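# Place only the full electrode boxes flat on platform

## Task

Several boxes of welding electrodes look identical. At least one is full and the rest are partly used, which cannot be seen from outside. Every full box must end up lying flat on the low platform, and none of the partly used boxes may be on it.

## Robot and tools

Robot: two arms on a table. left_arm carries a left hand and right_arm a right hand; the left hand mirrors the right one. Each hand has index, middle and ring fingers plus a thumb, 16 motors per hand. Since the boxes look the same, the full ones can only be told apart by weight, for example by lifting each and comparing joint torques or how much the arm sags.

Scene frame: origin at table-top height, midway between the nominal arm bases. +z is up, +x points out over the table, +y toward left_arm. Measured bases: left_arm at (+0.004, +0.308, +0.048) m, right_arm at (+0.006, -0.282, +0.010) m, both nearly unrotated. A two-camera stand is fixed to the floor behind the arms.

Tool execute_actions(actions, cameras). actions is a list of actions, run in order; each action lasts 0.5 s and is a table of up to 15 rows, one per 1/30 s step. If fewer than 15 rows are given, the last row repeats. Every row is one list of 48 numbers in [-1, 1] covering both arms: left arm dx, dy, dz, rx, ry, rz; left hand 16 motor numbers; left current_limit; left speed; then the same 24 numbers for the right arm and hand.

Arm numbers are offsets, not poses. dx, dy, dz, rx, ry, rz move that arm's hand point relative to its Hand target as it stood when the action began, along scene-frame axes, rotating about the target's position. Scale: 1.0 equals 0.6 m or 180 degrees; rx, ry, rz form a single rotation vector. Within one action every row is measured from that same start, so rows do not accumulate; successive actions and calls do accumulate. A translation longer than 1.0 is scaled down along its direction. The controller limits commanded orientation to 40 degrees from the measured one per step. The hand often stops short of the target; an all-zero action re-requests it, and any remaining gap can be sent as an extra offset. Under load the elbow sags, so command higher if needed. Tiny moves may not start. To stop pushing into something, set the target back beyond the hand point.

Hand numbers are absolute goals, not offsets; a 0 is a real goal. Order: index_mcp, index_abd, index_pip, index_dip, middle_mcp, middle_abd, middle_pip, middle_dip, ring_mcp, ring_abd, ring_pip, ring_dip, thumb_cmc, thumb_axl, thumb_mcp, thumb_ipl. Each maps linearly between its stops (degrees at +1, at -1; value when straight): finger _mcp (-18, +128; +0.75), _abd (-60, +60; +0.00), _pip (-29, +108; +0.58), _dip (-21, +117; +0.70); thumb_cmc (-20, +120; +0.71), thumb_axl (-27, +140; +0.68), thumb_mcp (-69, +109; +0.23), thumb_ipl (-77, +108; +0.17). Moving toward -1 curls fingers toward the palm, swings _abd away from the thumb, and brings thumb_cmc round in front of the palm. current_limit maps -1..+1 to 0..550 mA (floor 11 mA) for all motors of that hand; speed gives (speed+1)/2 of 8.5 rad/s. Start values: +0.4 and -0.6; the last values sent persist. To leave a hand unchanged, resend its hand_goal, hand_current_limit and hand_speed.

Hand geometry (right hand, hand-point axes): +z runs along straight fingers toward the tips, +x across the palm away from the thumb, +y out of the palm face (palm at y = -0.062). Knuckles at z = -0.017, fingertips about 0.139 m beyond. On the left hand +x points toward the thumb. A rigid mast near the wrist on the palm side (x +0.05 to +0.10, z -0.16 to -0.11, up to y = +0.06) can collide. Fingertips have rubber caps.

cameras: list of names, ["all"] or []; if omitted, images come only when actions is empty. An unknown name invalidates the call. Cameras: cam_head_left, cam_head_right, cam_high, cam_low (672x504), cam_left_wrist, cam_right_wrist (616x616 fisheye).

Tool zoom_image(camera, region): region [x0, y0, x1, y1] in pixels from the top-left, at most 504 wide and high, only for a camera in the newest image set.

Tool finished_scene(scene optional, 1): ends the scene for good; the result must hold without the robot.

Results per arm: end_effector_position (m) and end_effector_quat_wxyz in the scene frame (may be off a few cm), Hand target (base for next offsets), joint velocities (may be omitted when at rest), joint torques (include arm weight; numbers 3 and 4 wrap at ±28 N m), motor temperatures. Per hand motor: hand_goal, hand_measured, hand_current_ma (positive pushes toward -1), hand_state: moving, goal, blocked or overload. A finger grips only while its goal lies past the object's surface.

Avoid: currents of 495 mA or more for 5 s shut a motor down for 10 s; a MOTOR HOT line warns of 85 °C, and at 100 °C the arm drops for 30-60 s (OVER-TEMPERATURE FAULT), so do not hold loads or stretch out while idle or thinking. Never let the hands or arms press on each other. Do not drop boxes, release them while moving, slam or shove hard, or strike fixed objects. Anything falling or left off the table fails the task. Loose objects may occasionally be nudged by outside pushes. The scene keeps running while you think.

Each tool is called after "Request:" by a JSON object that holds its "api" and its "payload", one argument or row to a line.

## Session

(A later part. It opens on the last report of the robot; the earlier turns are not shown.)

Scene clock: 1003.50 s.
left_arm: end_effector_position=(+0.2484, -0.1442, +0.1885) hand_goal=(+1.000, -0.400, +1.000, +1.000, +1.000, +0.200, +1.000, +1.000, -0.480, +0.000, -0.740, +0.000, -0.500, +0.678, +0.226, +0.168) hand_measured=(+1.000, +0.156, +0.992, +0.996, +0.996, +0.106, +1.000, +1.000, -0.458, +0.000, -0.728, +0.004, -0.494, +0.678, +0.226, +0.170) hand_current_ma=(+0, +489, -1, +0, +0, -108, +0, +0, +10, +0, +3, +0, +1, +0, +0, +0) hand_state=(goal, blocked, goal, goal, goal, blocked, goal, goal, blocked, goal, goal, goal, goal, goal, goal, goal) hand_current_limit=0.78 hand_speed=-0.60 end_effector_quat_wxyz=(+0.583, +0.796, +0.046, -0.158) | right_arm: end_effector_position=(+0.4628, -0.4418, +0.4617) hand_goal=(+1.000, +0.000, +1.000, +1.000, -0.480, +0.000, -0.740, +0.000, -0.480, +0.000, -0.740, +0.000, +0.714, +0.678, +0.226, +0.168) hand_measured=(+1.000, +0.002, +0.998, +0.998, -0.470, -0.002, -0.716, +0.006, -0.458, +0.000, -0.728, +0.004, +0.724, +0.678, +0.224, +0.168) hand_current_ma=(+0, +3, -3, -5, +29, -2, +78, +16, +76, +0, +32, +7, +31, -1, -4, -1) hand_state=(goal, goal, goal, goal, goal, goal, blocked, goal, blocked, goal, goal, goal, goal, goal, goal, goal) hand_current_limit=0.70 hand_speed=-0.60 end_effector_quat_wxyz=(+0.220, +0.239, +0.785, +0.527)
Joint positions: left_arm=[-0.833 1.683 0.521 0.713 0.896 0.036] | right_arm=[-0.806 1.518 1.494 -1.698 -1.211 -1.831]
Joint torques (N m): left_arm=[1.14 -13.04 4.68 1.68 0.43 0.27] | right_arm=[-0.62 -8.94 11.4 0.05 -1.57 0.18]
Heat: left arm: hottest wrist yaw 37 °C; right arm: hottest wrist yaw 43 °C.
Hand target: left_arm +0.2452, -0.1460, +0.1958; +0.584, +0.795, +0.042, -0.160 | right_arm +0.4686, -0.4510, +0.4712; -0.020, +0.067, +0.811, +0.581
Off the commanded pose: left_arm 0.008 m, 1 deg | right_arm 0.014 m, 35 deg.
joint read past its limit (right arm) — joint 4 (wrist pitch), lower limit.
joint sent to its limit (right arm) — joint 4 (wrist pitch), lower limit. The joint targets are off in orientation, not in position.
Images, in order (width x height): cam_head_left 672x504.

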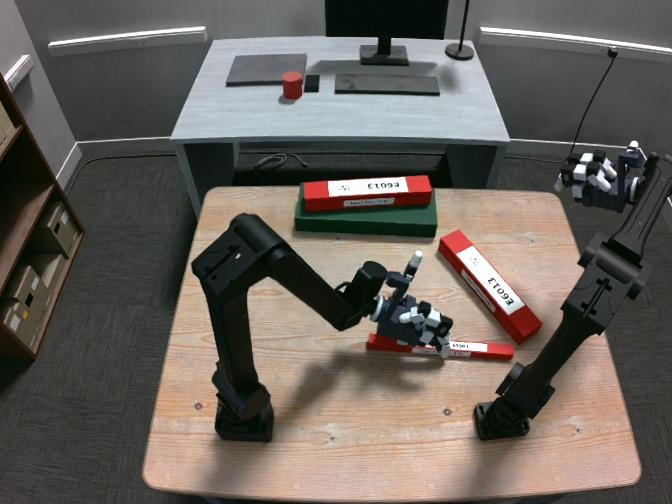

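Request:
{"api": "execute_actions", "payload": {
  "actions": [
    [[0.0,0,0.02,0,0,0, 1,-0.4,1,1,1,0.2,1,1,-0.48,0,-0.74,0,-0.5,0.678,0.226,0.168,0.78,-0.6, 0,0,0,0,0,0, 1,0,1,1,-0.48,0,-0.74,0,-0.48,0,-0.74,0,0.714,0.678,0.226,0.168,0.7,-0.6]],
    [[0.0,0,0.02,0,0,0, 1,-0.4,1,1,1,0.2,1,1,-0.48,0,-0.74,0,-0.5,0.678,0.226,0.168,0.78,-0.6, 0,0,0,0,0,0, 1,0,1,1,-0.48,0,-0.74,0,-0.48,0,-0.74,0,0.714,0.678,0.226,0.168,0.7,-0.6]]
  ],
  "cameras": ["cam_head_left", "cam_low"]
}}

Request:
{"api": "zoom_image", "payload": {
  "camera": "cam_head_left",
  "region": [350, 290, 550, 400]
}}

Request:
{"api": "zoom_image", "payload": {
  "camera": "cam_low",
  "region": [200, 170, 380, 290]
}}

Scene clock: 1005.23 s.
left_arm: end_effector_position=(+0.2476, -0.1424, +0.1933) hand_goal=(+1.000, -0.400, +1.000, +1.000, +1.000, +0.200, +1.000, +1.000, -0.480, +0.000, -0.740, +0.000, -0.500, +0.678, +0.226, +0.168) hand_measured=(+1.000, +0.132, +0.990, +0.994, +1.000, +0.106, +1.000, +1.000, -0.458, +0.000, -0.728, +0.004, -0.494, +0.678, +0.226, +0.170) hand_current_ma=(+0, +490, -2, -1, +0, -108, +0, +0, +10, +0, +3, +0, +1, +0, +0, +0) hand_state=(goal, blocked, goal, goal, goal, blocked, goal, goal, blocked, goal, goal, goal, goal, goal, goal, goal) hand_current_limit=0.78 hand_speed=-0.60 end_effector_quat_wxyz=(+0.566, +0.804, +0.061, -0.170) | right_arm: end_effector_position=(+0.4628, -0.4418, +0.4617) hand_goal=(+1.000, +0.000, +1.000, +1.000, -0.480, +0.000, -0.740, +0.000, -0.480, +0.000, -0.740, +0.000, +0.714, +0.678, +0.226, +0.168) hand_measured=(+1.000, +0.002, +0.998, +0.998, -0.470, -0.002, -0.716, +0.006, -0.458, +0.000, -0.728, +0.004, +0.724, +0.678, +0.224, +0.168) hand_current_ma=(+0, +3, -3, -5, +29, -2, +78, +16, +76, +0, +32, +7, +31, -1, -4, -1) hand_state=(goal, goal, goal, goal, goal, goal, blocked, goal, blocked, goal, goal, goal, goal, goal, goal, goal) hand_current_limit=0.70 hand_speed=-0.60 end_effector_quat_wxyz=(+0.220, +0.239, +0.785, +0.527)
Joint positions: left_arm=[-0.833 1.621 0.521 0.6 0.892 0.036] | right_arm=[-0.806 1.518 1.494 -1.698 -1.211 -1.831]
Joint torques (N m): left_arm=[1.08 -14.45 5.65 2.48 0.66 0.27] | right_arm=[-0.67 -8.88 11.38 0.06 -1.56 0.17]
Heat: left arm: hottest wrist yaw 37 °C; right arm: hottest wrist yaw 43 °C.
Hand target: left_arm +0.2452, -0.1460, +0.2199; +0.584, +0.795, +0.042, -0.160 | right_arm +0.4686, -0.4510, +0.4712; -0.020, +0.067, +0.811, +0.581
Off the commanded pose: left_arm 0.027 m, 3 deg | right_arm 0.014 m, 35 deg.
joint read past its limit (right arm) — joint 4 (wrist pitch), lower limit.
joint sent to its limit (right arm) — joint 4 (wrist pitch), lower limit. The joint targets are off in orientation, not in position.
Images, in order (width x height): cam_head_left 672x504, cam_low 672x504.

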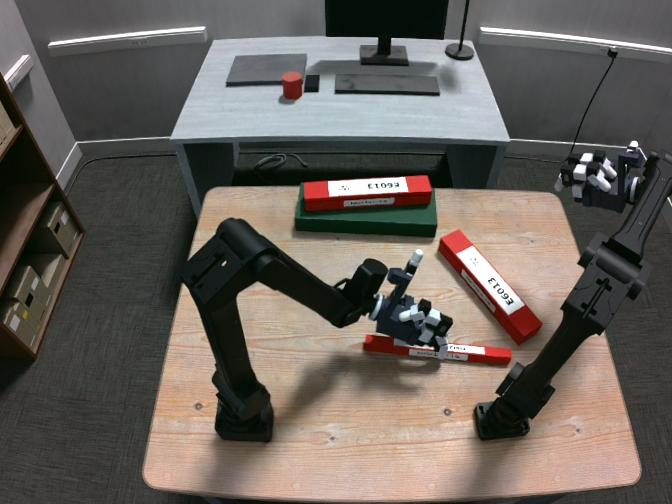

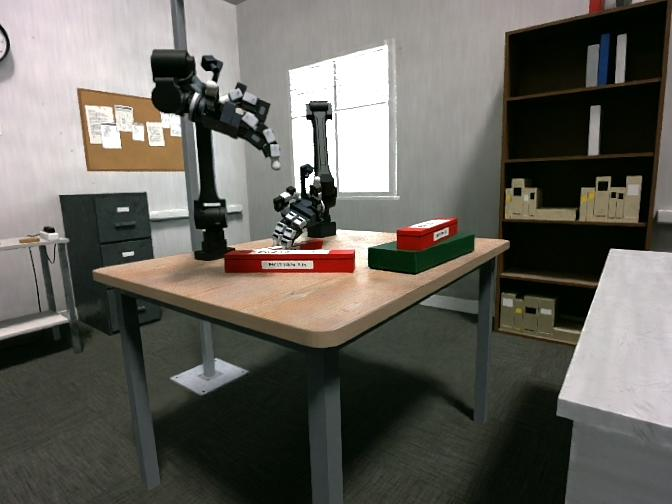

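Scaled by 2.520.

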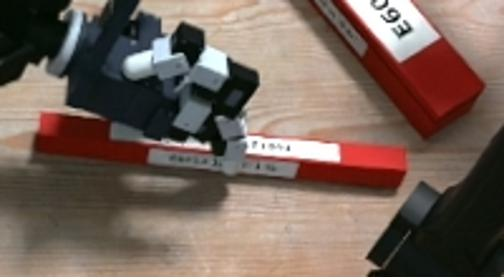

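Scaled by 2.800.

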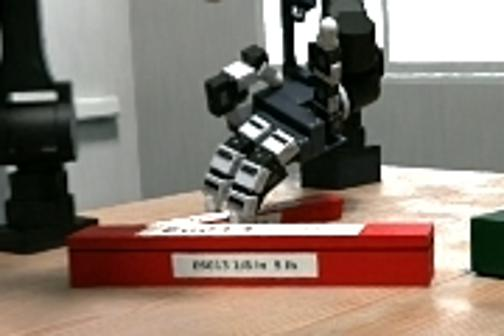

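Request:
{"api": "execute_actions", "payload": {
  "actions": [
    [[0.0,0,0.02,0,0,0, 1,-0.4,1,1,1,0.2,1,1,-0.48,0,-0.74,0,-0.5,0.678,0.226,0.168,0.78,-0.6, 0,0,0,0,0,0, 1,0,1,1,-0.48,0,-0.74,0,-0.48,0,-0.74,0,0.714,0.678,0.226,0.168,0.7,-0.6]],
    [[0.0,0,0.02,0,0,0, 1,-0.4,1,1,1,0.2,1,1,-0.48,0,-0.74,0,-0.5,0.678,0.226,0.168,0.78,-0.6, 0,0,0,0,0,0, 1,0,1,1,-0.48,0,-0.74,0,-0.48,0,-0.74,0,0.714,0.678,0.226,0.168,0.7,-0.6]]
  ],
  "cameras": ["cam_head_left", "cam_low"]
}}

Request:
{"api": "zoom_image", "payload": {
  "camera": "cam_head_left",
  "region": [350, 290, 550, 400]
}}

Request:
{"api": "zoom_image", "payload": {
  "camera": "cam_low",
  "region": [200, 170, 380, 290]
}}

Scene clock: 1007.30 s.
left_arm: end_effector_position=(+0.2453, -0.1395, +0.2074) hand_goal=(+1.000, -0.400, +1.000, +1.000, +1.000, +0.200, +1.000, +1.000, -0.480, +0.000, -0.740, +0.000, -0.500, +0.678, +0.226, +0.168) hand_measured=(+1.000, +0.130, +0.990, +0.994, +1.000, +0.106, +1.000, +1.000, -0.458, +0.000, -0.728, +0.004, -0.494, +0.678, +0.226, +0.170) hand_current_ma=(+0, +489, -2, -1, +0, -108, +0, +0, +10, +0, +3, +0, +1, +0, +0, +0) hand_state=(goal, blocked, goal, goal, goal, blocked, goal, goal, blocked, goal, goal, goal, goal, goal, goal, goal) hand_current_limit=0.78 hand_speed=-0.60 end_effector_quat_wxyz=(+0.558, +0.808, +0.068, -0.175) | right_arm: end_effector_position=(+0.4628, -0.4418, +0.4617) hand_goal=(+1.000, +0.000, +1.000, +1.000, -0.480, +0.000, -0.740, +0.000, -0.480, +0.000, -0.740, +0.000, +0.714, +0.678, +0.226, +0.168) hand_measured=(+1.000, +0.002, +0.998, +0.998, -0.470, -0.002, -0.716, +0.006, -0.458, +0.000, -0.728, +0.004, +0.724, +0.678, +0.224, +0.168) hand_current_ma=(+0, +3, -3, -5, +29, -2, +78, +16, +76, +0, +32, +7, +31, -1, -4, -1) hand_state=(goal, goal, goal, goal, goal, goal, blocked, goal, blocked, goal, goal, goal, goal, goal, goal, goal) hand_current_limit=0.70 hand_speed=-0.60 end_effector_quat_wxyz=(+0.220, +0.239, +0.785, +0.527)
Joint positions: left_arm=[-0.833 1.545 0.521 0.497 0.889 0.036] | right_arm=[-0.806 1.518 1.494 -1.698 -1.211 -1.831]
Joint torques (N m): left_arm=[1.03 -14.27 7.12 2.78 0.81 0.28] | right_arm=[-0.67 -8.94 11.38 0.06 -1.57 0.17]
Heat: left arm: hottest wrist yaw 37 °C; right arm: hottest wrist yaw 43 °C.
Hand target: left_arm +0.2452, -0.1460, +0.2439; +0.584, +0.795, +0.042, -0.160 | right_arm +0.4686, -0.4510, +0.4712; -0.020, +0.067, +0.811, +0.581
Off the commanded pose: left_arm 0.037 m, 5 deg | right_arm 0.014 m, 35 deg.
joint read past its limit (right arm) — joint 4 (wrist pitch), lower limit.
joint sent to its limit (right arm) — joint 4 (wrist pitch), lower limit. The joint targets are off in orientation, not in position.
Images, in order (width x height): cam_head_left 672x504, cam_low 672x504.

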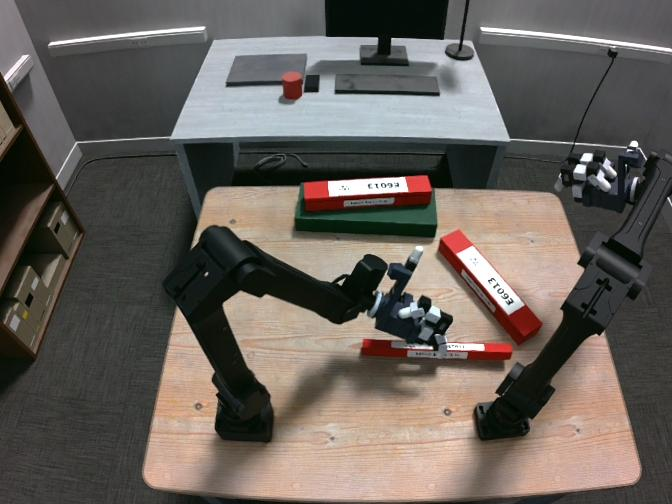

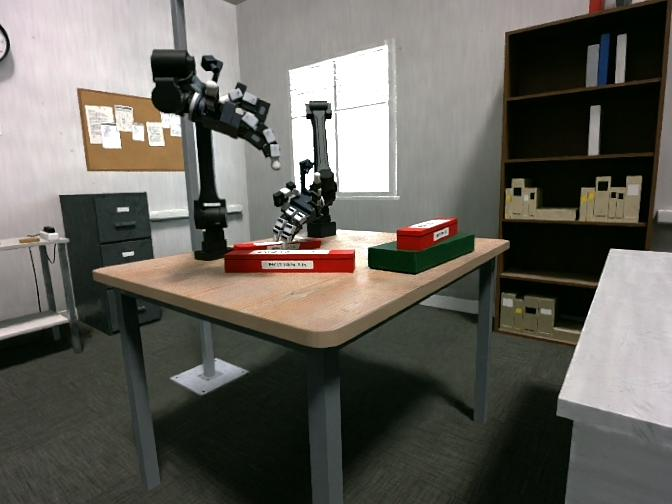

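Scaled by 2.520.

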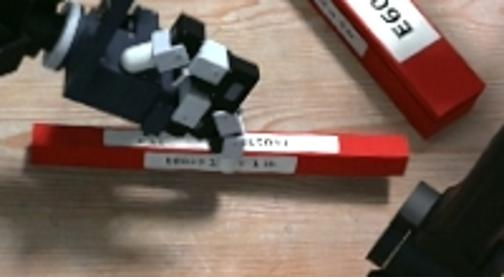

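Scaled by 2.800.

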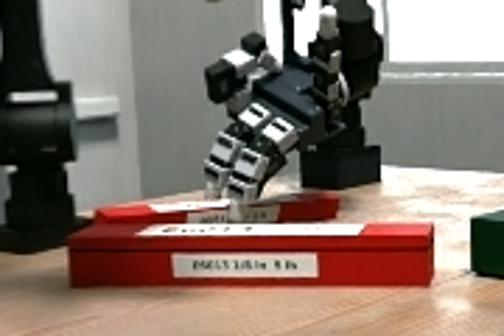

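Request:
{"api": "execute_actions", "payload": {
  "actions": [
    [[0.0,0,0.03,0,0,0, 1,-0.4,1,1,1,0.2,1,1,-0.48,0,-0.74,0,-0.5,0.678,0.226,0.168,0.78,-0.6, 0,0,0,0,0,0, 1,0,1,1,-0.48,0,-0.74,0,-0.48,0,-0.74,0,0.714,0.678,0.226,0.168,0.7,-0.6]],
    [[0.0,0,0.02,0,0,0, 1,-0.4,1,1,1,0.2,1,1,-0.48,0,-0.74,0,-0.5,0.678,0.226,0.168,0.78,-0.6, 0,0,0,0,0,0, 1,0,1,1,-0.48,0,-0.74,0,-0.48,0,-0.74,0,0.714,0.678,0.226,0.168,0.7,-0.6]]
  ],
  "cameras": ["cam_head_left", "cam_low"]
}}

Request:
{"api": "zoom_image", "payload": {
  "camera": "cam_low",
  "region": [200, 170, 380, 290]
}}

Scene clock: 1009.33 s.
left_arm: end_effector_position=(+0.2408, -0.1343, +0.2266) hand_goal=(+1.000, -0.400, +1.000, +1.000, +1.000, +0.200, +1.000, +1.000, -0.480, +0.000, -0.740, +0.000, -0.500, +0.678, +0.226, +0.168) hand_measured=(+1.000, +0.130, +0.990, +0.992, +1.000, +0.106, +1.000, +1.000, -0.458, +0.000, -0.728, +0.004, -0.494, +0.678, +0.226, +0.170) hand_current_ma=(+0, +490, -2, -1, +0, -108, +0, +0, +10, +0, +3, +0, +1, +0, +0, +0) hand_state=(goal, blocked, goal, goal, goal, blocked, goal, goal, blocked, goal, goal, goal, goal, goal, goal, goal) hand_current_limit=0.78 hand_speed=-0.60 end_effector_quat_wxyz=(+0.551, +0.812, +0.074, -0.180) | right_arm: end_effector_position=(+0.4628, -0.4418, +0.4617) hand_goal=(+1.000, +0.000, +1.000, +1.000, -0.480, +0.000, -0.740, +0.000, -0.480, +0.000, -0.740, +0.000, +0.714, +0.678, +0.226, +0.168) hand_measured=(+1.000, +0.002, +0.998, +0.998, -0.470, -0.002, -0.716, +0.006, -0.458, +0.000, -0.728, +0.004, +0.724, +0.678, +0.224, +0.168) hand_current_ma=(+0, +3, -3, -5, +29, -2, +78, +16, +76, +0, +32, +7, +31, -1, -4, -1) hand_state=(goal, goal, goal, goal, goal, goal, blocked, goal, blocked, goal, goal, goal, goal, goal, goal, goal) hand_current_limit=0.70 hand_speed=-0.60 end_effector_quat_wxyz=(+0.220, +0.239, +0.785, +0.527)
Joint positions: left_arm=[-0.833 1.45 0.521 0.38 0.888 0.036] | right_arm=[-0.806 1.518 1.494 -1.698 -1.211 -1.831]
Joint torques (N m): left_arm=[1.14 -13.57 9.44 2.77 0.88 0.28] | right_arm=[-0.67 -8.94 11.38 0.06 -1.57 0.17]
Heat: left arm: hottest wrist yaw 37 °C; right arm: hottest wrist yaw 43 °C.
Hand target: left_arm +0.2452, -0.1460, +0.2738; +0.584, +0.795, +0.042, -0.160 | right_arm +0.4686, -0.4510, +0.4712; -0.020, +0.067, +0.811, +0.581
Off the commanded pose: left_arm 0.049 m, 6 deg | right_arm 0.014 m, 35 deg.
joint read past its limit (right arm) — joint 4 (wrist pitch), lower limit.
joint sent to its limit (right arm) — joint 4 (wrist pitch), lower limit. The joint targets are off in orientation, not in position.
Images, in order (width x height): cam_head_left 672x504, cam_low 672x504.

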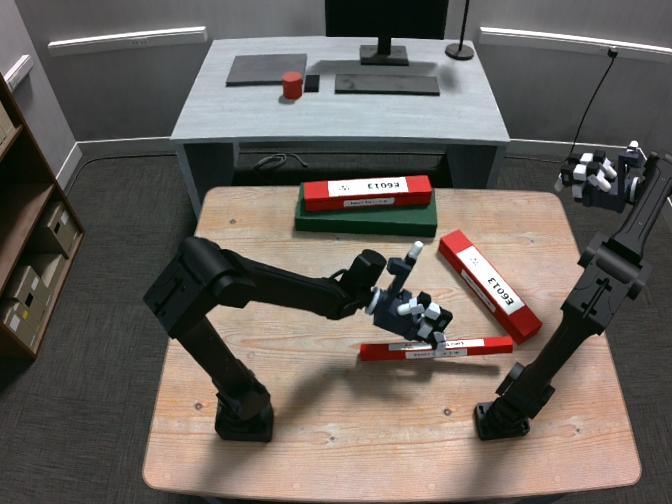

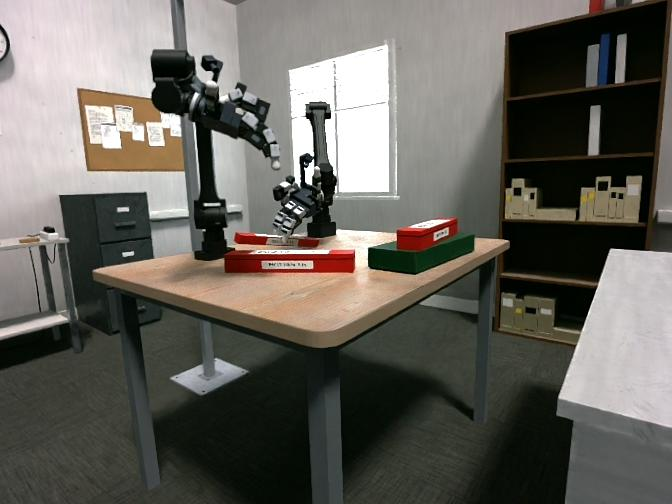

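Scaled by 2.800.

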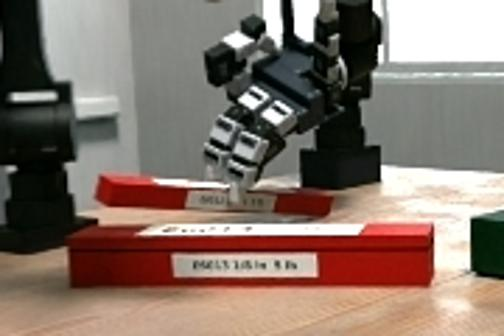

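Request:
{"api": "execute_actions", "payload": {
  "actions": []
}}

Scene clock: 1010.73 s.
left_arm: end_effector_position=(+0.2408, -0.1343, +0.2266) hand_goal=(+1.000, -0.400, +1.000, +1.000, +1.000, +0.200, +1.000, +1.000, -0.480, +0.000, -0.740, +0.000, -0.500, +0.678, +0.226, +0.168) hand_measured=(+1.000, +0.130, +0.990, +0.992, +1.000, +0.106, +1.000, +1.000, -0.458, +0.000, -0.728, +0.004, -0.494, +0.678, +0.226, +0.170) hand_current_ma=(+0, +489, -2, -1, +0, -108, +0, +0, +10, +0, +3, +0, +1, +0, +0, +0) hand_state=(goal, blocked, goal, goal, goal, blocked, goal, goal, blocked, goal, goal, goal, goal, goal, goal, goal) hand_current_limit=0.78 hand_speed=-0.60 end_effector_quat_wxyz=(+0.551, +0.812, +0.074, -0.180) | right_arm: end_effector_position=(+0.4628, -0.4418, +0.4617) hand_goal=(+1.000, +0.000, +1.000, +1.000, -0.480, +0.000, -0.740, +0.000, -0.480, +0.000, -0.740, +0.000, +0.714, +0.678, +0.226, +0.168) hand_measured=(+1.000, +0.002, +0.998, +0.998, -0.470, -0.002, -0.716, +0.006, -0.458, +0.000, -0.728, +0.004, +0.724, +0.678, +0.224, +0.168) hand_current_ma=(+0, +3, -3, -5, +29, -2, +78, +16, +76, +0, +32, +7, +31, -1, -4, -1) hand_state=(goal, goal, goal, goal, goal, goal, blocked, goal, blocked, goal, goal, goal, goal, goal, goal, goal) hand_current_limit=0.70 hand_speed=-0.60 end_effector_quat_wxyz=(+0.220, +0.239, +0.785, +0.527)
Joint positions: left_arm=[-0.833 1.45 0.521 0.38 0.888 0.036] | right_arm=[-0.806 1.518 1.494 -1.698 -1.211 -1.831]
Joint velocities: within noise
Joint torques (N m): left_arm=[1.14 -13.51 9.43 2.8 0.88 0.28] | right_arm=[-0.67 -8.94 11.38 0.06 -1.57 0.18]
Motor temperatures (°C): left_arm=[31 35 31 28 37 29] | right_arm=[27 29 38 27 43 29]
Heat: left arm: hottest wrist yaw 37 °C; right arm: hottest wrist yaw 43 °C.
Hand target: left_arm +0.2452, -0.1460, +0.2738; +0.584, +0.795, +0.042, -0.160 | right_arm +0.4686, -0.4510, +0.4712; -0.020, +0.067, +0.811, +0.581
Off the commanded pose: left_arm 0.049 m, 6 deg | right_arm 0.014 m, 35 deg.
joint read past its limit (right arm) — joint 4 (wrist pitch), lower limit.

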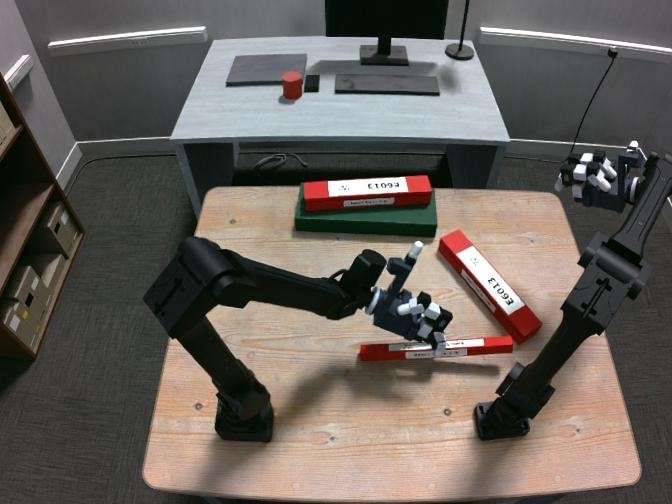

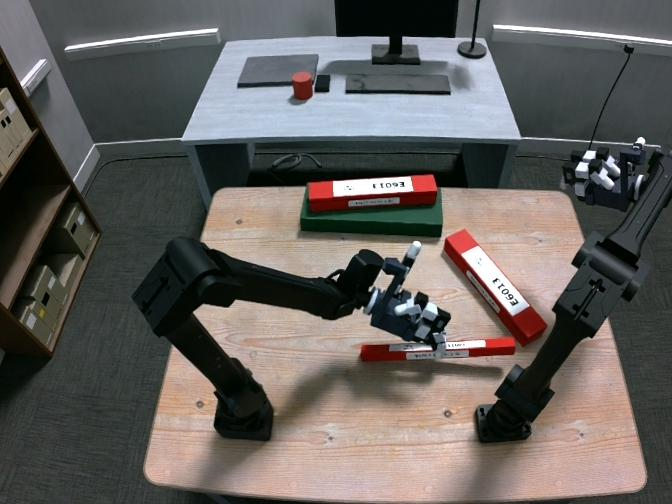

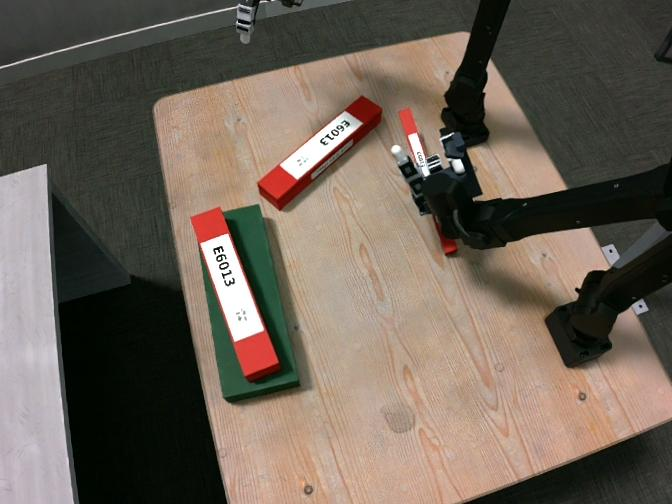

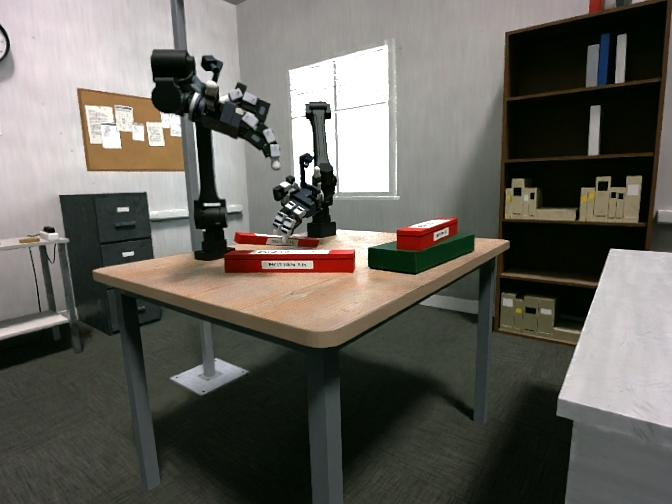

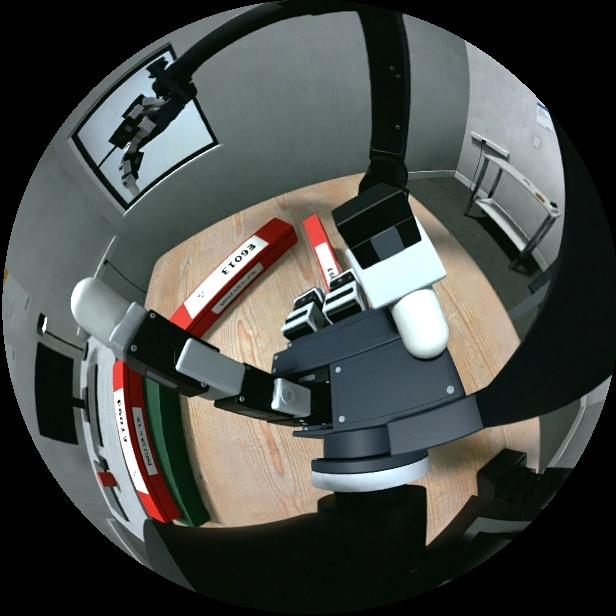

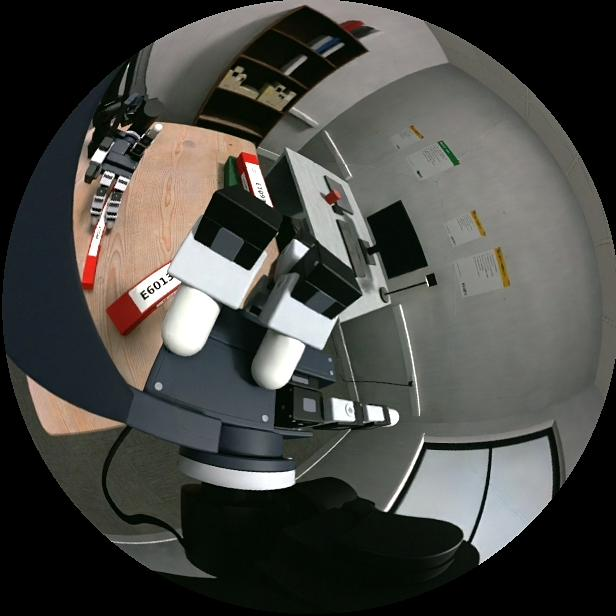

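Request:
{"api": "execute_actions", "payload": {
  "actions": [
    [[0,0,0.025,0,0,0,1,-0.4,1,1,1,0.2,1,1,-0.48,0,-0.74,0,-0.5,0.678,0.226,0.168,0.78,-0.6,0,0,0,0,0,0,1,0,1,1,-0.48,0,-0.74,0,-0.48,0,-0.74,0,0.714,0.678,0.226,0.168,0.7,-0.6]],
    [[0,0,0.025,0,0,0,1,-0.4,1,1,1,0.2,1,1,-0.48,0,-0.74,0,-0.5,0.678,0.226,0.168,0.78,-0.6,0,0,0,0,0,0,1,0,1,1,-0.48,0,-0.74,0,-0.48,0,-0.74,0,0.714,0.678,0.226,0.168,0.7,-0.6]]
  ],
  "cameras": ["cam_head_left"]
}}

Request:
{"api": "zoom_image", "payload": {
  "camera": "cam_head_left",
  "region": [330, 220, 560, 400]
}}

Scene clock: 1012.93 s.
left_arm: end_effector_position=(+0.2390, -0.1343, +0.2777) hand_goal=(+1.000, -0.400, +1.000, +1.000, +1.000, +0.200, +1.000, +1.000, -0.480, +0.000, -0.740, +0.000, -0.500, +0.678, +0.226, +0.168) hand_measured=(+1.000, -0.108, +0.996, +0.996, +1.000, +0.122, +1.000, +1.000, -0.458, +0.000, -0.728, +0.004, -0.494, +0.678, +0.226, +0.170) hand_current_ma=(+0, +487, +0, +0, +0, -74, +0, +0, +10, +0, +3, +0, +1, +0, +0, +0) hand_state=(goal, blocked, goal, goal, goal, blocked, goal, goal, blocked, goal, goal, goal, goal, goal, goal, goal) hand_current_limit=0.78 hand_speed=-0.60 end_effector_quat_wxyz=(+0.566, +0.804, +0.059, -0.172) | right_arm: end_effector_position=(+0.4628, -0.4418, +0.4617) hand_goal=(+1.000, +0.000, +1.000, +1.000, -0.480, +0.000, -0.740, +0.000, -0.480, +0.000, -0.740, +0.000, +0.714, +0.678, +0.226, +0.168) hand_measured=(+1.000, +0.002, +0.998, +0.998, -0.470, -0.002, -0.716, +0.006, -0.458, +0.000, -0.728, +0.004, +0.724, +0.678, +0.224, +0.168) hand_current_ma=(+0, +3, -3, -5, +29, -2, +78, +16, +76, +0, +32, +7, +31, -1, -4, -1) hand_state=(goal, goal, goal, goal, goal, goal, blocked, goal, blocked, goal, goal, goal, goal, goal, goal, goal) hand_current_limit=0.70 hand_speed=-0.60 end_effector_quat_wxyz=(+0.220, +0.239, +0.785, +0.527)
Joint positions: left_arm=[-0.834 1.326 0.559 0.266 0.897 0.036] | right_arm=[-0.806 1.518 1.494 -1.698 -1.211 -1.831]
Joint torques (N m): left_arm=[1.14 -9.93 9.69 2.69 0.52 0.28] | right_arm=[-0.62 -8.94 11.38 0.06 -1.57 0.17]
Heat: left arm: hottest wrist yaw 37 °C; right arm: hottest wrist yaw 42 °C.
Hand target: left_arm +0.2452, -0.1461, +0.3038; +0.584, +0.795, +0.042, -0.160 | right_arm +0.4686, -0.4510, +0.4712; -0.020, +0.067, +0.811, +0.581
Off the commanded pose: left_arm 0.029 m, 3 deg | right_arm 0.014 m, 35 deg.
joint read past its limit (right arm) — joint 4 (wrist pitch), lower limit.
joint sent to its limit (right arm) — joint 4 (wrist pitch), lower limit. The joint targets are off in orientation, not in position.
Images, in order (width x height): cam_head_left 672x504.

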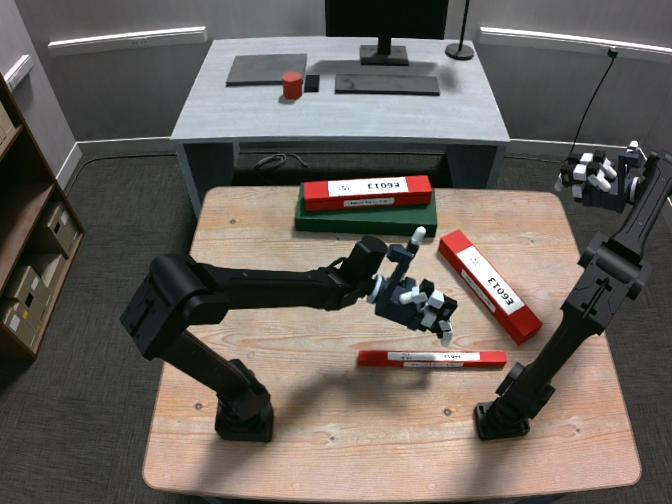

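Scaled by 2.191.

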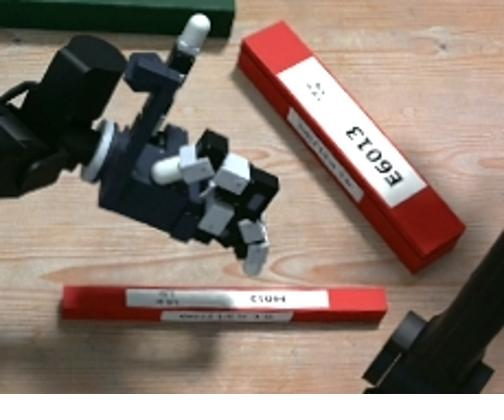

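Request:
{"api": "execute_actions", "payload": {
  "actions": [
    [[0,0,-0.015,0,0,0,1,-0.4,1,1,1,0.2,1,1,-0.48,0,-0.74,0,-0.5,0.678,0.226,0.168,0.78,-0.6,0,0,0,0,0,0,1,0,1,1,-0.48,0,-0.74,0,-0.48,0,-0.74,0,0.714,0.678,0.226,0.168,0.7,-0.6],[0,0,-0.03,0,0,0,1,0.32,1,1,1,0,1,1,-0.48,0,-0.74,0,-0.5,0.678,0.226,0.168,0.7,-0.4,0,0,0,0,0,0,1,0,1,1,-0.48,0,-0.74,0,-0.48,0,-0.74,0,0.714,0.678,0.226,0.168,0.7,-0.6],[0,0,-0.05,0,0,0,1,0.32,1,1,1,0,1,1,-0.48,0,-0.74,0,-0.5,0.678,0.226,0.168,0.7,-0.4,0,0,0,0,0,0,1,0,1,1,-0.48,0,-0.74,0,-0.48,0,-0.74,0,0.714,0.678,0.226,0.168,0.7,-0.6]]
  ]
}}

Request:
{"api": "execute_actions", "payload": {
  "actions": [
    [[0,0,-0.02,0,0,0,1,0.32,1,1,1,0,1,1,-0.48,0,-0.74,0,-0.5,0.678,0.226,0.168,0.7,-0.4,0,0,0,0,0,0,1,0,1,1,-0.48,0,-0.74,0,-0.48,0,-0.74,0,0.714,0.678,0.226,0.168,0.7,-0.6],[0,0,-0.05,0,0,0,1,0.32,1,1,1,0,1,1,-0.48,0,-0.74,0,-0.5,0.678,0.226,0.168,0.7,-0.4,0,0,0,0,0,0,1,0,1,1,-0.48,0,-0.74,0,-0.48,0,-0.74,0,0.714,0.678,0.226,0.168,0.7,-0.6]]
  ]
}}

Request:
{"api": "execute_actions", "payload": {
  "actions": [
    [[0,0,0.02,0,0,0,1,0.32,1,1,1,0,1,1,-0.48,0,-0.74,0,-0.5,0.678,0.226,0.168,0.7,-0.4,0,0,0,0,0,0,1,0,1,1,-0.48,0,-0.74,0,-0.48,0,-0.74,0,0.714,0.678,0.226,0.168,0.7,-0.6],[0,0,0.05,0,0,0,1,0.32,1,1,1,0,1,1,-0.48,0,-0.74,0,-0.5,0.678,0.226,0.168,0.7,-0.4,0,0,0,0,0,0,1,0,1,1,-0.48,0,-0.74,0,-0.48,0,-0.74,0,0.714,0.678,0.226,0.168,0.7,-0.6]]
  ]
}}

Scene clock: 1016.10 s.
left_arm: end_effector_position=(+0.2444, -0.1402, +0.2690) hand_goal=(+1.000, +0.320, +1.000, +1.000, +1.000, +0.000, +1.000, +1.000, -0.480, +0.000, -0.740, +0.000, -0.500, +0.678, +0.226, +0.168) hand_measured=(+1.000, +0.318, +0.998, +0.998, +1.000, +0.004, +1.000, +1.000, -0.458, +0.000, -0.728, +0.004, -0.494, +0.678, +0.226, +0.170) hand_current_ma=(+0, +0, +0, +0, +0, +0, +0, +0, +10, +0, +3, +0, +1, +0, +0, +0) hand_state=(goal, goal, goal, goal, goal, goal, goal, goal, blocked, goal, goal, goal, goal, goal, goal, goal) hand_current_limit=0.70 hand_speed=-0.40 end_effector_quat_wxyz=(+0.578, +0.798, +0.050, -0.162) | right_arm: end_effector_position=(+0.4628, -0.4418, +0.4617) hand_goal=(+1.000, +0.000, +1.000, +1.000, -0.480, +0.000, -0.740, +0.000, -0.480, +0.000, -0.740, +0.000, +0.714, +0.678, +0.226, +0.168) hand_measured=(+1.000, +0.002, +0.998, +0.998, -0.470, -0.002, -0.716, +0.006, -0.458, +0.000, -0.728, +0.004, +0.724, +0.678, +0.224, +0.168) hand_current_ma=(+0, +3, -3, -5, +29, -2, +78, +16, +76, +0, +32, +7, +31, -1, -4, -1) hand_state=(goal, goal, goal, goal, goal, goal, blocked, goal, blocked, goal, goal, goal, goal, goal, goal, goal) hand_current_limit=0.70 hand_speed=-0.60 end_effector_quat_wxyz=(+0.220, +0.239, +0.785, +0.527)
Joint positions: left_arm=[-0.834 1.393 0.559 0.372 0.897 0.036] | right_arm=[-0.806 1.518 1.494 -1.698 -1.211 -1.831]
Joint torques (N m): left_arm=[1.08 -8.82 7.71 3 0.42 0.28] | right_arm=[-0.62 -8.94 11.4 0.06 -1.57 0.17]
Heat: left arm: hottest wrist yaw 37 °C; right arm: hottest wrist yaw 42 °C.
Hand target: left_arm +0.2452, -0.1461, +0.2738; +0.584, +0.795, +0.042, -0.160 | right_arm +0.4686, -0.4510, +0.4712; -0.020, +0.067, +0.811, +0.581
Off the commanded pose: left_arm 0.008 m, 1 deg | right_arm 0.014 m, 35 deg.
joint read past its limit (right arm) — joint 4 (wrist pitch), lower limit.
joint sent to its limit (right arm) — joint 4 (wrist pitch), lower limit. The joint targets are off in orientation, not in position.

Scene clock: 1016.93 s.
left_arm: end_effector_position=(+0.2472, -0.1432, +0.2454) hand_goal=(+1.000, +0.320, +1.000, +1.000, +1.000, +0.000, +1.000, +1.000, -0.480, +0.000, -0.740, +0.000, -0.500, +0.678, +0.226, +0.168) hand_measured=(+1.000, +0.318, +0.998, +0.998, +1.000, +0.004, +1.000, +1.000, -0.458, +0.000, -0.728, +0.004, -0.494, +0.678, +0.226, +0.170) hand_current_ma=(+0, +0, +0, +0, +0, +0, +0, +0, +10, +0, +3, +0, +1, +0, +0, +0) hand_state=(goal, goal, goal, goal, goal, goal, goal, goal, blocked, goal, goal, goal, goal, goal, goal, goal) hand_current_limit=0.70 hand_speed=-0.40 end_effector_quat_wxyz=(+0.582, +0.796, +0.046, -0.159) | right_arm: end_effector_position=(+0.4628, -0.4418, +0.4617) hand_goal=(+1.000, +0.000, +1.000, +1.000, -0.480, +0.000, -0.740, +0.000, -0.480, +0.000, -0.740, +0.000, +0.714, +0.678, +0.226, +0.168) hand_measured=(+1.000, +0.002, +0.998, +0.998, -0.470, -0.002, -0.716, +0.006, -0.458, +0.000, -0.728, +0.004, +0.724, +0.678, +0.224, +0.168) hand_current_ma=(+0, +3, -3, -5, +29, -2, +78, +16, +76, +0, +32, +7, +31, -1, -4, -1) hand_state=(goal, goal, goal, goal, goal, goal, blocked, goal, blocked, goal, goal, goal, goal, goal, goal, goal) hand_current_limit=0.70 hand_speed=-0.60 end_effector_quat_wxyz=(+0.220, +0.239, +0.785, +0.527)
Joint positions: left_arm=[-0.834 1.483 0.545 0.488 0.897 0.036] | right_arm=[-0.806 1.518 1.494 -1.698 -1.211 -1.831]
Joint torques (N m): left_arm=[1.14 -9.47 6.16 2.97 0.41 0.28] | right_arm=[-0.67 -8.94 11.38 0.06 -1.57 0.18]
Heat: left arm: hottest wrist yaw 37 °C; right arm: hottest wrist yaw 42 °C.
Hand target: left_arm +0.2452, -0.1461, +0.2439; +0.584, +0.794, +0.042, -0.160 | right_arm +0.4686, -0.4510, +0.4712; -0.020, +0.067, +0.811, +0.581
Off the commanded pose: left_arm 0.004 m, 1 deg | right_arm 0.014 m, 35 deg.
joint read past its limit (right arm) — joint 4 (wrist pitch), lower limit.
joint sent to its limit (right arm) — joint 4 (wrist pitch), lower limit. The joint targets are off in orientation, not in position.

Scene clock: 1017.73 s.
left_arm: end_effector_position=(+0.2435, -0.1392, +0.2562) hand_goal=(+1.000, +0.320, +1.000, +1.000, +1.000, +0.000, +1.000, +1.000, -0.480, +0.000, -0.740, +0.000, -0.500, +0.678, +0.226, +0.168) hand_measured=(+1.000, +0.318, +0.998, +0.998, +1.000, +0.004, +1.000, +1.000, -0.458, +0.000, -0.728, +0.004, -0.494, +0.678, +0.226, +0.170) hand_current_ma=(+0, +0, +0, +0, +0, +0, +0, +0, +10, +0, +3, +0, +1, +0, +0, +0) hand_state=(goal, goal, goal, goal, goal, goal, goal, goal, blocked, goal, goal, goal, goal, goal, goal, goal) hand_current_limit=0.70 hand_speed=-0.40 end_effector_quat_wxyz=(+0.575, +0.800, +0.053, -0.165) | right_arm: end_effector_position=(+0.4628, -0.4418, +0.4617) hand_goal=(+1.000, +0.000, +1.000, +1.000, -0.480, +0.000, -0.740, +0.000, -0.480, +0.000, -0.740, +0.000, +0.714, +0.678, +0.226, +0.168) hand_measured=(+1.000, +0.002, +0.998, +0.998, -0.470, -0.002, -0.716, +0.006, -0.458, +0.000, -0.728, +0.004, +0.724, +0.678, +0.224, +0.168) hand_current_ma=(+0, +3, -3, -5, +29, -2, +78, +16, +76, +0, +32, +7, +31, -1, -4, -1) hand_state=(goal, goal, goal, goal, goal, goal, blocked, goal, blocked, goal, goal, goal, goal, goal, goal, goal) hand_current_limit=0.70 hand_speed=-0.60 end_effector_quat_wxyz=(+0.220, +0.239, +0.785, +0.527)
Joint positions: left_arm=[-0.834 1.42 0.545 0.401 0.897 0.036] | right_arm=[-0.806 1.518 1.494 -1.698 -1.211 -1.831]
Joint torques (N m): left_arm=[1.14 -10.99 8.36 1.92 0.43 0.27] | right_arm=[-0.62 -8.88 11.38 0.06 -1.57 0.18]
Heat: left arm: hottest wrist yaw 37 °C; right arm: hottest wrist yaw 42 °C.
Hand target: left_arm +0.2452, -0.1461, +0.2740; +0.584, +0.794, +0.042, -0.160 | right_arm +0.4686, -0.4510, +0.4712; -0.020, +0.067, +0.811, +0.581
Off the commanded pose: left_arm 0.019 m, 2 deg | right_arm 0.014 m, 35 deg.
joint read past its limit (right arm) — joint 4 (wrist pitch), lower limit.
joint sent to its limit (right arm) — joint 4 (wrist pitch), lower limit. The joint targets are off in orientation, not in position.

Request:
{"api": "execute_actions", "payload": {
  "actions": [
    [[-0.015,0.013,0,0,0,0,1,0.32,1,1,1,0,1,1,-0.48,0,-0.74,0,-0.5,0.678,0.226,0.168,0.7,-0.4,0,0,0,0,0,0,1,0,1,1,-0.48,0,-0.74,0,-0.48,0,-0.74,0,0.714,0.678,0.226,0.168,0.7,-0.6],[-0.035,0.03,0,0,0,0,1,0.32,1,1,1,0,1,1,-0.48,0,-0.74,0,-0.5,0.678,0.226,0.168,0.7,-0.4,0,0,0,0,0,0,1,0,1,1,-0.48,0,-0.74,0,-0.48,0,-0.74,0,0.714,0.678,0.226,0.168,0.7,-0.6],[-0.061,0.053,0,0,0,0,1,0.32,1,1,1,0,1,1,-0.48,0,-0.74,0,-0.5,0.678,0.226,0.168,0.7,-0.4,0,0,0,0,0,0,1,0,1,1,-0.48,0,-0.74,0,-0.48,0,-0.74,0,0.714,0.678,0.226,0.168,0.7,-0.6]]
  ],
  "cameras": ["cam_head_left","cam_high","cam_low"]
}}

Request:
{"api": "zoom_image", "payload": {
  "camera": "cam_head_left",
  "region": [330, 230, 530, 390]
}}

Request:
{"api": "zoom_image", "payload": {
  "camera": "cam_low",
  "region": [200, 170, 380, 290]
}}

Request:
{"api": "zoom_image", "payload": {
  "camera": "cam_high",
  "region": [360, 80, 540, 280]
}}

Scene clock: 1021.13 s.
left_arm: end_effector_position=(+0.2121, -0.1145, +0.2695) hand_goal=(+1.000, +0.320, +1.000, +1.000, +1.000, +0.000, +1.000, +1.000, -0.480, +0.000, -0.740, +0.000, -0.500, +0.678, +0.226, +0.168) hand_measured=(+1.000, +0.318, +0.998, +0.998, +1.000, +0.004, +1.000, +1.000, -0.458, +0.000, -0.728, +0.004, -0.494, +0.678, +0.226, +0.170) hand_current_ma=(+0, +0, +0, +0, +0, +0, +0, +0, +10, +0, +3, +0, +1, +0, +0, +0) hand_state=(goal, goal, goal, goal, goal, goal, goal, goal, blocked, goal, goal, goal, goal, goal, goal, goal) hand_current_limit=0.70 hand_speed=-0.40 end_effector_quat_wxyz=(+0.583, +0.796, +0.041, -0.157) | right_arm: end_effector_position=(+0.4628, -0.4418, +0.4617) hand_goal=(+1.000, +0.000, +1.000, +1.000, -0.480, +0.000, -0.740, +0.000, -0.480, +0.000, -0.740, +0.000, +0.714, +0.678, +0.226, +0.168) hand_measured=(+1.000, +0.002, +0.998, +0.998, -0.470, -0.002, -0.716, +0.006, -0.458, +0.000, -0.728, +0.004, +0.724, +0.678, +0.224, +0.168) hand_current_ma=(+0, +3, -3, -5, +29, -2, +78, +16, +76, +0, +32, +7, +31, -1, -4, -1) hand_state=(goal, goal, goal, goal, goal, goal, blocked, goal, blocked, goal, goal, goal, goal, goal, goal, goal) hand_current_limit=0.70 hand_speed=-0.60 end_effector_quat_wxyz=(+0.220, +0.239, +0.785, +0.527)
Joint positions: left_arm=[-0.852 1.293 0.452 0.401 0.883 0.033] | right_arm=[-0.806 1.518 1.494 -1.698 -1.211 -1.831]
Joint torques (N m): left_arm=[1.03 -9.58 6.41 2.06 0.24 0.14] | right_arm=[-0.62 -8.94 11.38 0.06 -1.57 0.18]
Heat: left arm: hottest wrist yaw 37 °C; right arm: hottest wrist yaw 42 °C.
Hand target: left_arm +0.2086, -0.1143, +0.2738; +0.584, +0.795, +0.042, -0.160 | right_arm +0.4686, -0.4510, +0.4712; -0.020, +0.067, +0.811, +0.581
Off the commanded pose: left_arm 0.006 m, 0 deg | right_arm 0.014 m, 35 deg.
joint read past its limit (right arm) — joint 4 (wrist pitch), lower limit.
joint sent to its limit (right arm) — joint 4 (wrist pitch), lower limit. The joint targets are off in orientation, not in position.
Images, in order (width x height): cam_head_left 672x504, cam_high 672x504, cam_low 672x504.

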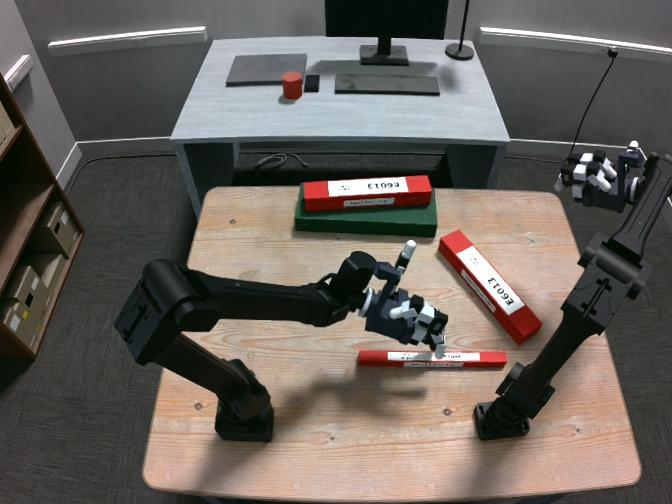

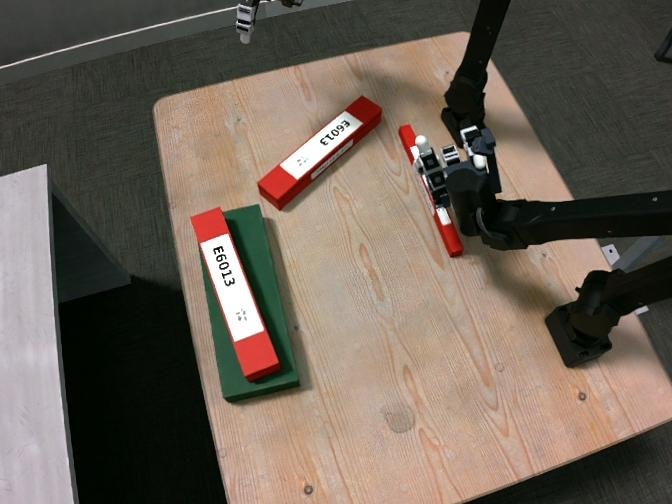

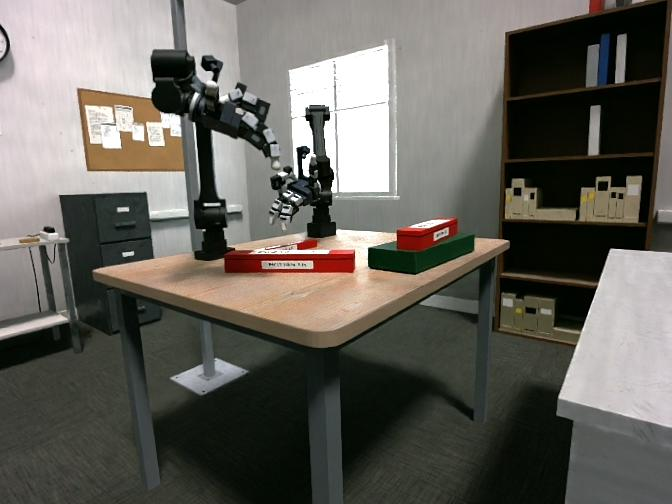

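Scaled by 2.520.

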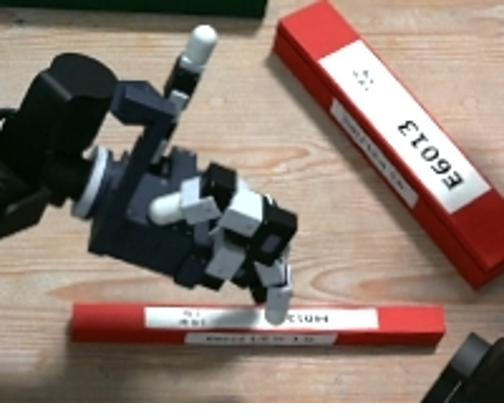

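Scaled by 2.800.

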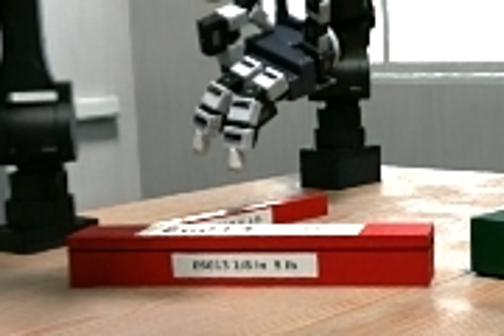

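Scaled by 2.520.

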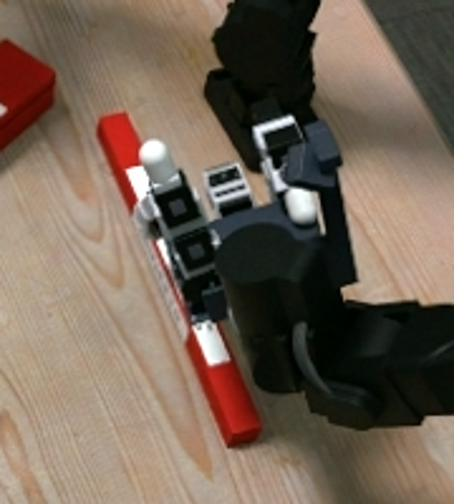

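Request:
{"api": "execute_actions", "payload": {
  "actions": [
    [[-0.004,0.004,-0.04,0,0,0,1,0.32,1,1,1,0,1,1,-0.48,0,-0.74,0,-0.5,0.678,0.226,0.168,0.7,-0.4,0,0,0,0,0,0,1,0,1,1,-0.48,0,-0.74,0,-0.48,0,-0.74,0,0.714,0.678,0.226,0.168,0.7,-0.6],[-0.008,0.008,-0.083,0,0,0,1,0.32,1,1,1,0,1,1,-0.48,0,-0.74,0,-0.5,0.678,0.226,0.168,0.7,-0.4,0,0,0,0,0,0,1,0,1,1,-0.48,0,-0.74,0,-0.48,0,-0.74,0,0.714,0.678,0.226,0.168,0.7,-0.6]]
  ],
  "cameras": ["cam_head_left","cam_high","cam_low"]
}}

Request:
{"api": "zoom_image", "payload": {
  "camera": "cam_head_left",
  "region": [330, 230, 530, 390]
}}

Request:
{"api": "zoom_image", "payload": {
  "camera": "cam_high",
  "region": [360, 80, 540, 280]
}}

Scene clock: 1022.80 s.
left_arm: end_effector_position=(+0.2051, -0.1062, +0.2254) hand_goal=(+1.000, +0.320, +1.000, +1.000, +1.000, +0.000, +1.000, +1.000, -0.480, +0.000, -0.740, +0.000, -0.500, +0.678, +0.226, +0.168) hand_measured=(+1.000, +0.318, +0.998, +0.998, +1.000, +0.004, +1.000, +1.000, -0.458, +0.000, -0.728, +0.004, -0.494, +0.678, +0.226, +0.170) hand_current_ma=(+0, +0, +0, +0, +0, +0, +0, +0, +10, +0, +3, +0, +1, +0, +0, +0) hand_state=(goal, goal, goal, goal, goal, goal, goal, goal, blocked, goal, goal, goal, goal, goal, goal, goal) hand_current_limit=0.70 hand_speed=-0.40 end_effector_quat_wxyz=(+0.583, +0.796, +0.042, -0.157) | right_arm: end_effector_position=(+0.4628, -0.4418, +0.4617) hand_goal=(+1.000, +0.000, +1.000, +1.000, -0.480, +0.000, -0.740, +0.000, -0.480, +0.000, -0.740, +0.000, +0.714, +0.678, +0.226, +0.168) hand_measured=(+1.000, +0.002, +0.998, +0.998, -0.470, -0.002, -0.716, +0.006, -0.458, +0.000, -0.728, +0.004, +0.724, +0.678, +0.224, +0.168) hand_current_ma=(+0, +3, -3, -5, +29, -2, +78, +16, +76, +0, +32, +7, +31, -1, -4, -1) hand_state=(goal, goal, goal, goal, goal, goal, blocked, goal, blocked, goal, goal, goal, goal, goal, goal, goal) hand_current_limit=0.70 hand_speed=-0.60 end_effector_quat_wxyz=(+0.220, +0.239, +0.785, +0.527)
Joint positions: left_arm=[-0.852 1.428 0.383 0.604 0.881 0.033] | right_arm=[-0.806 1.518 1.494 -1.698 -1.211 -1.831]
Joint torques (N m): left_arm=[0.97 -7.71 5.56 2.99 0.25 0.16] | right_arm=[-0.67 -8.88 11.4 0.06 -1.57 0.18]
Heat: left arm: hottest wrist yaw 37 °C; right arm: hottest wrist yaw 42 °C.
Hand target: left_arm +0.2038, -0.1094, +0.2239; +0.584, +0.795, +0.042, -0.160 | right_arm +0.4686, -0.4510, +0.4712; -0.020, +0.067, +0.811, +0.581
Off the commanded pose: left_arm 0.004 m, 0 deg | right_arm 0.014 m, 35 deg.
joint read past its limit (right arm) — joint 4 (wrist pitch), lower limit.
joint sent to its limit (right arm) — joint 4 (wrist pitch), lower limit. The joint targets are off in orientation, not in position.
Images, in order (width x height): cam_head_left 672x504, cam_high 672x504, cam_low 672x504.

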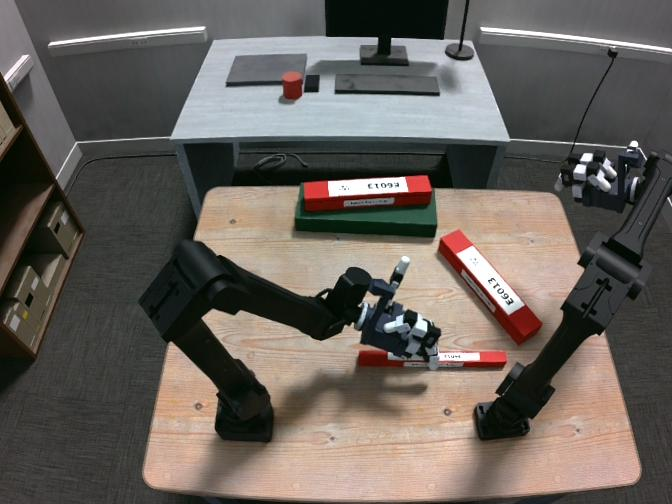

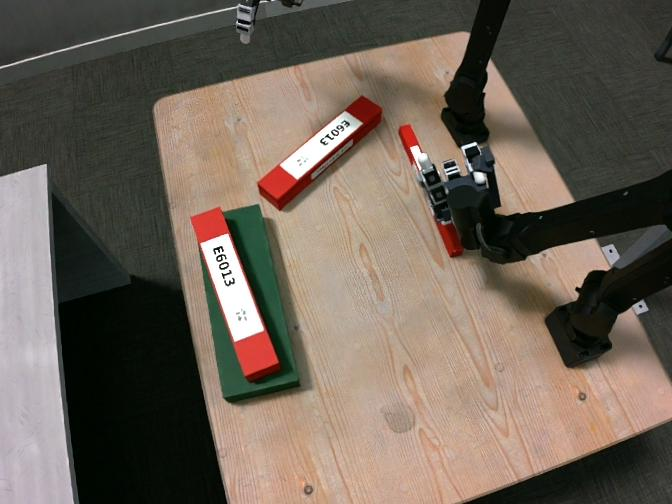

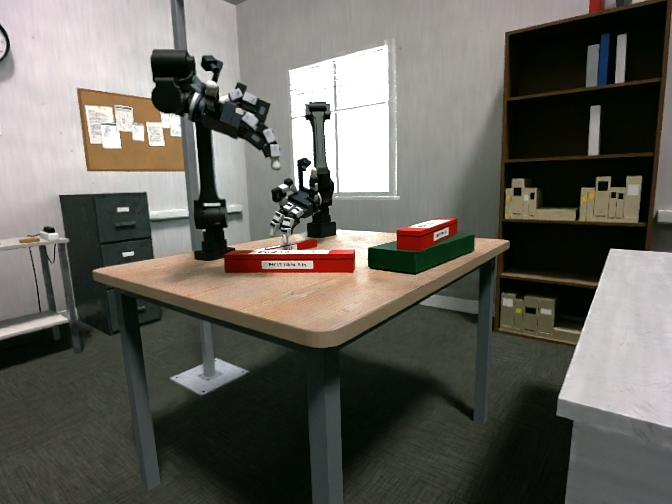

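Scaled by 2.520.

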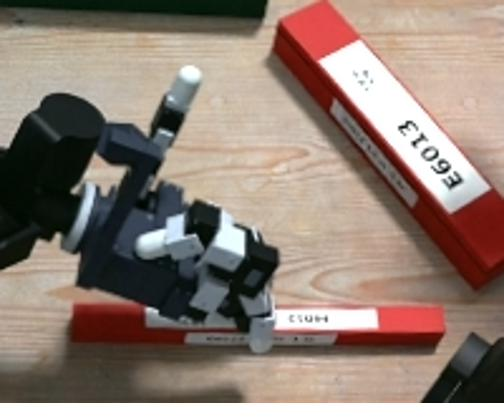

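Scaled by 2.520.

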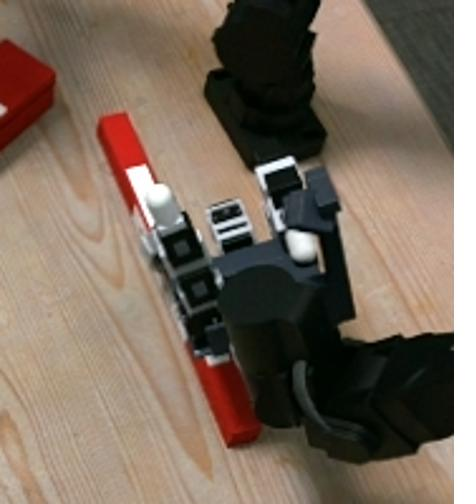

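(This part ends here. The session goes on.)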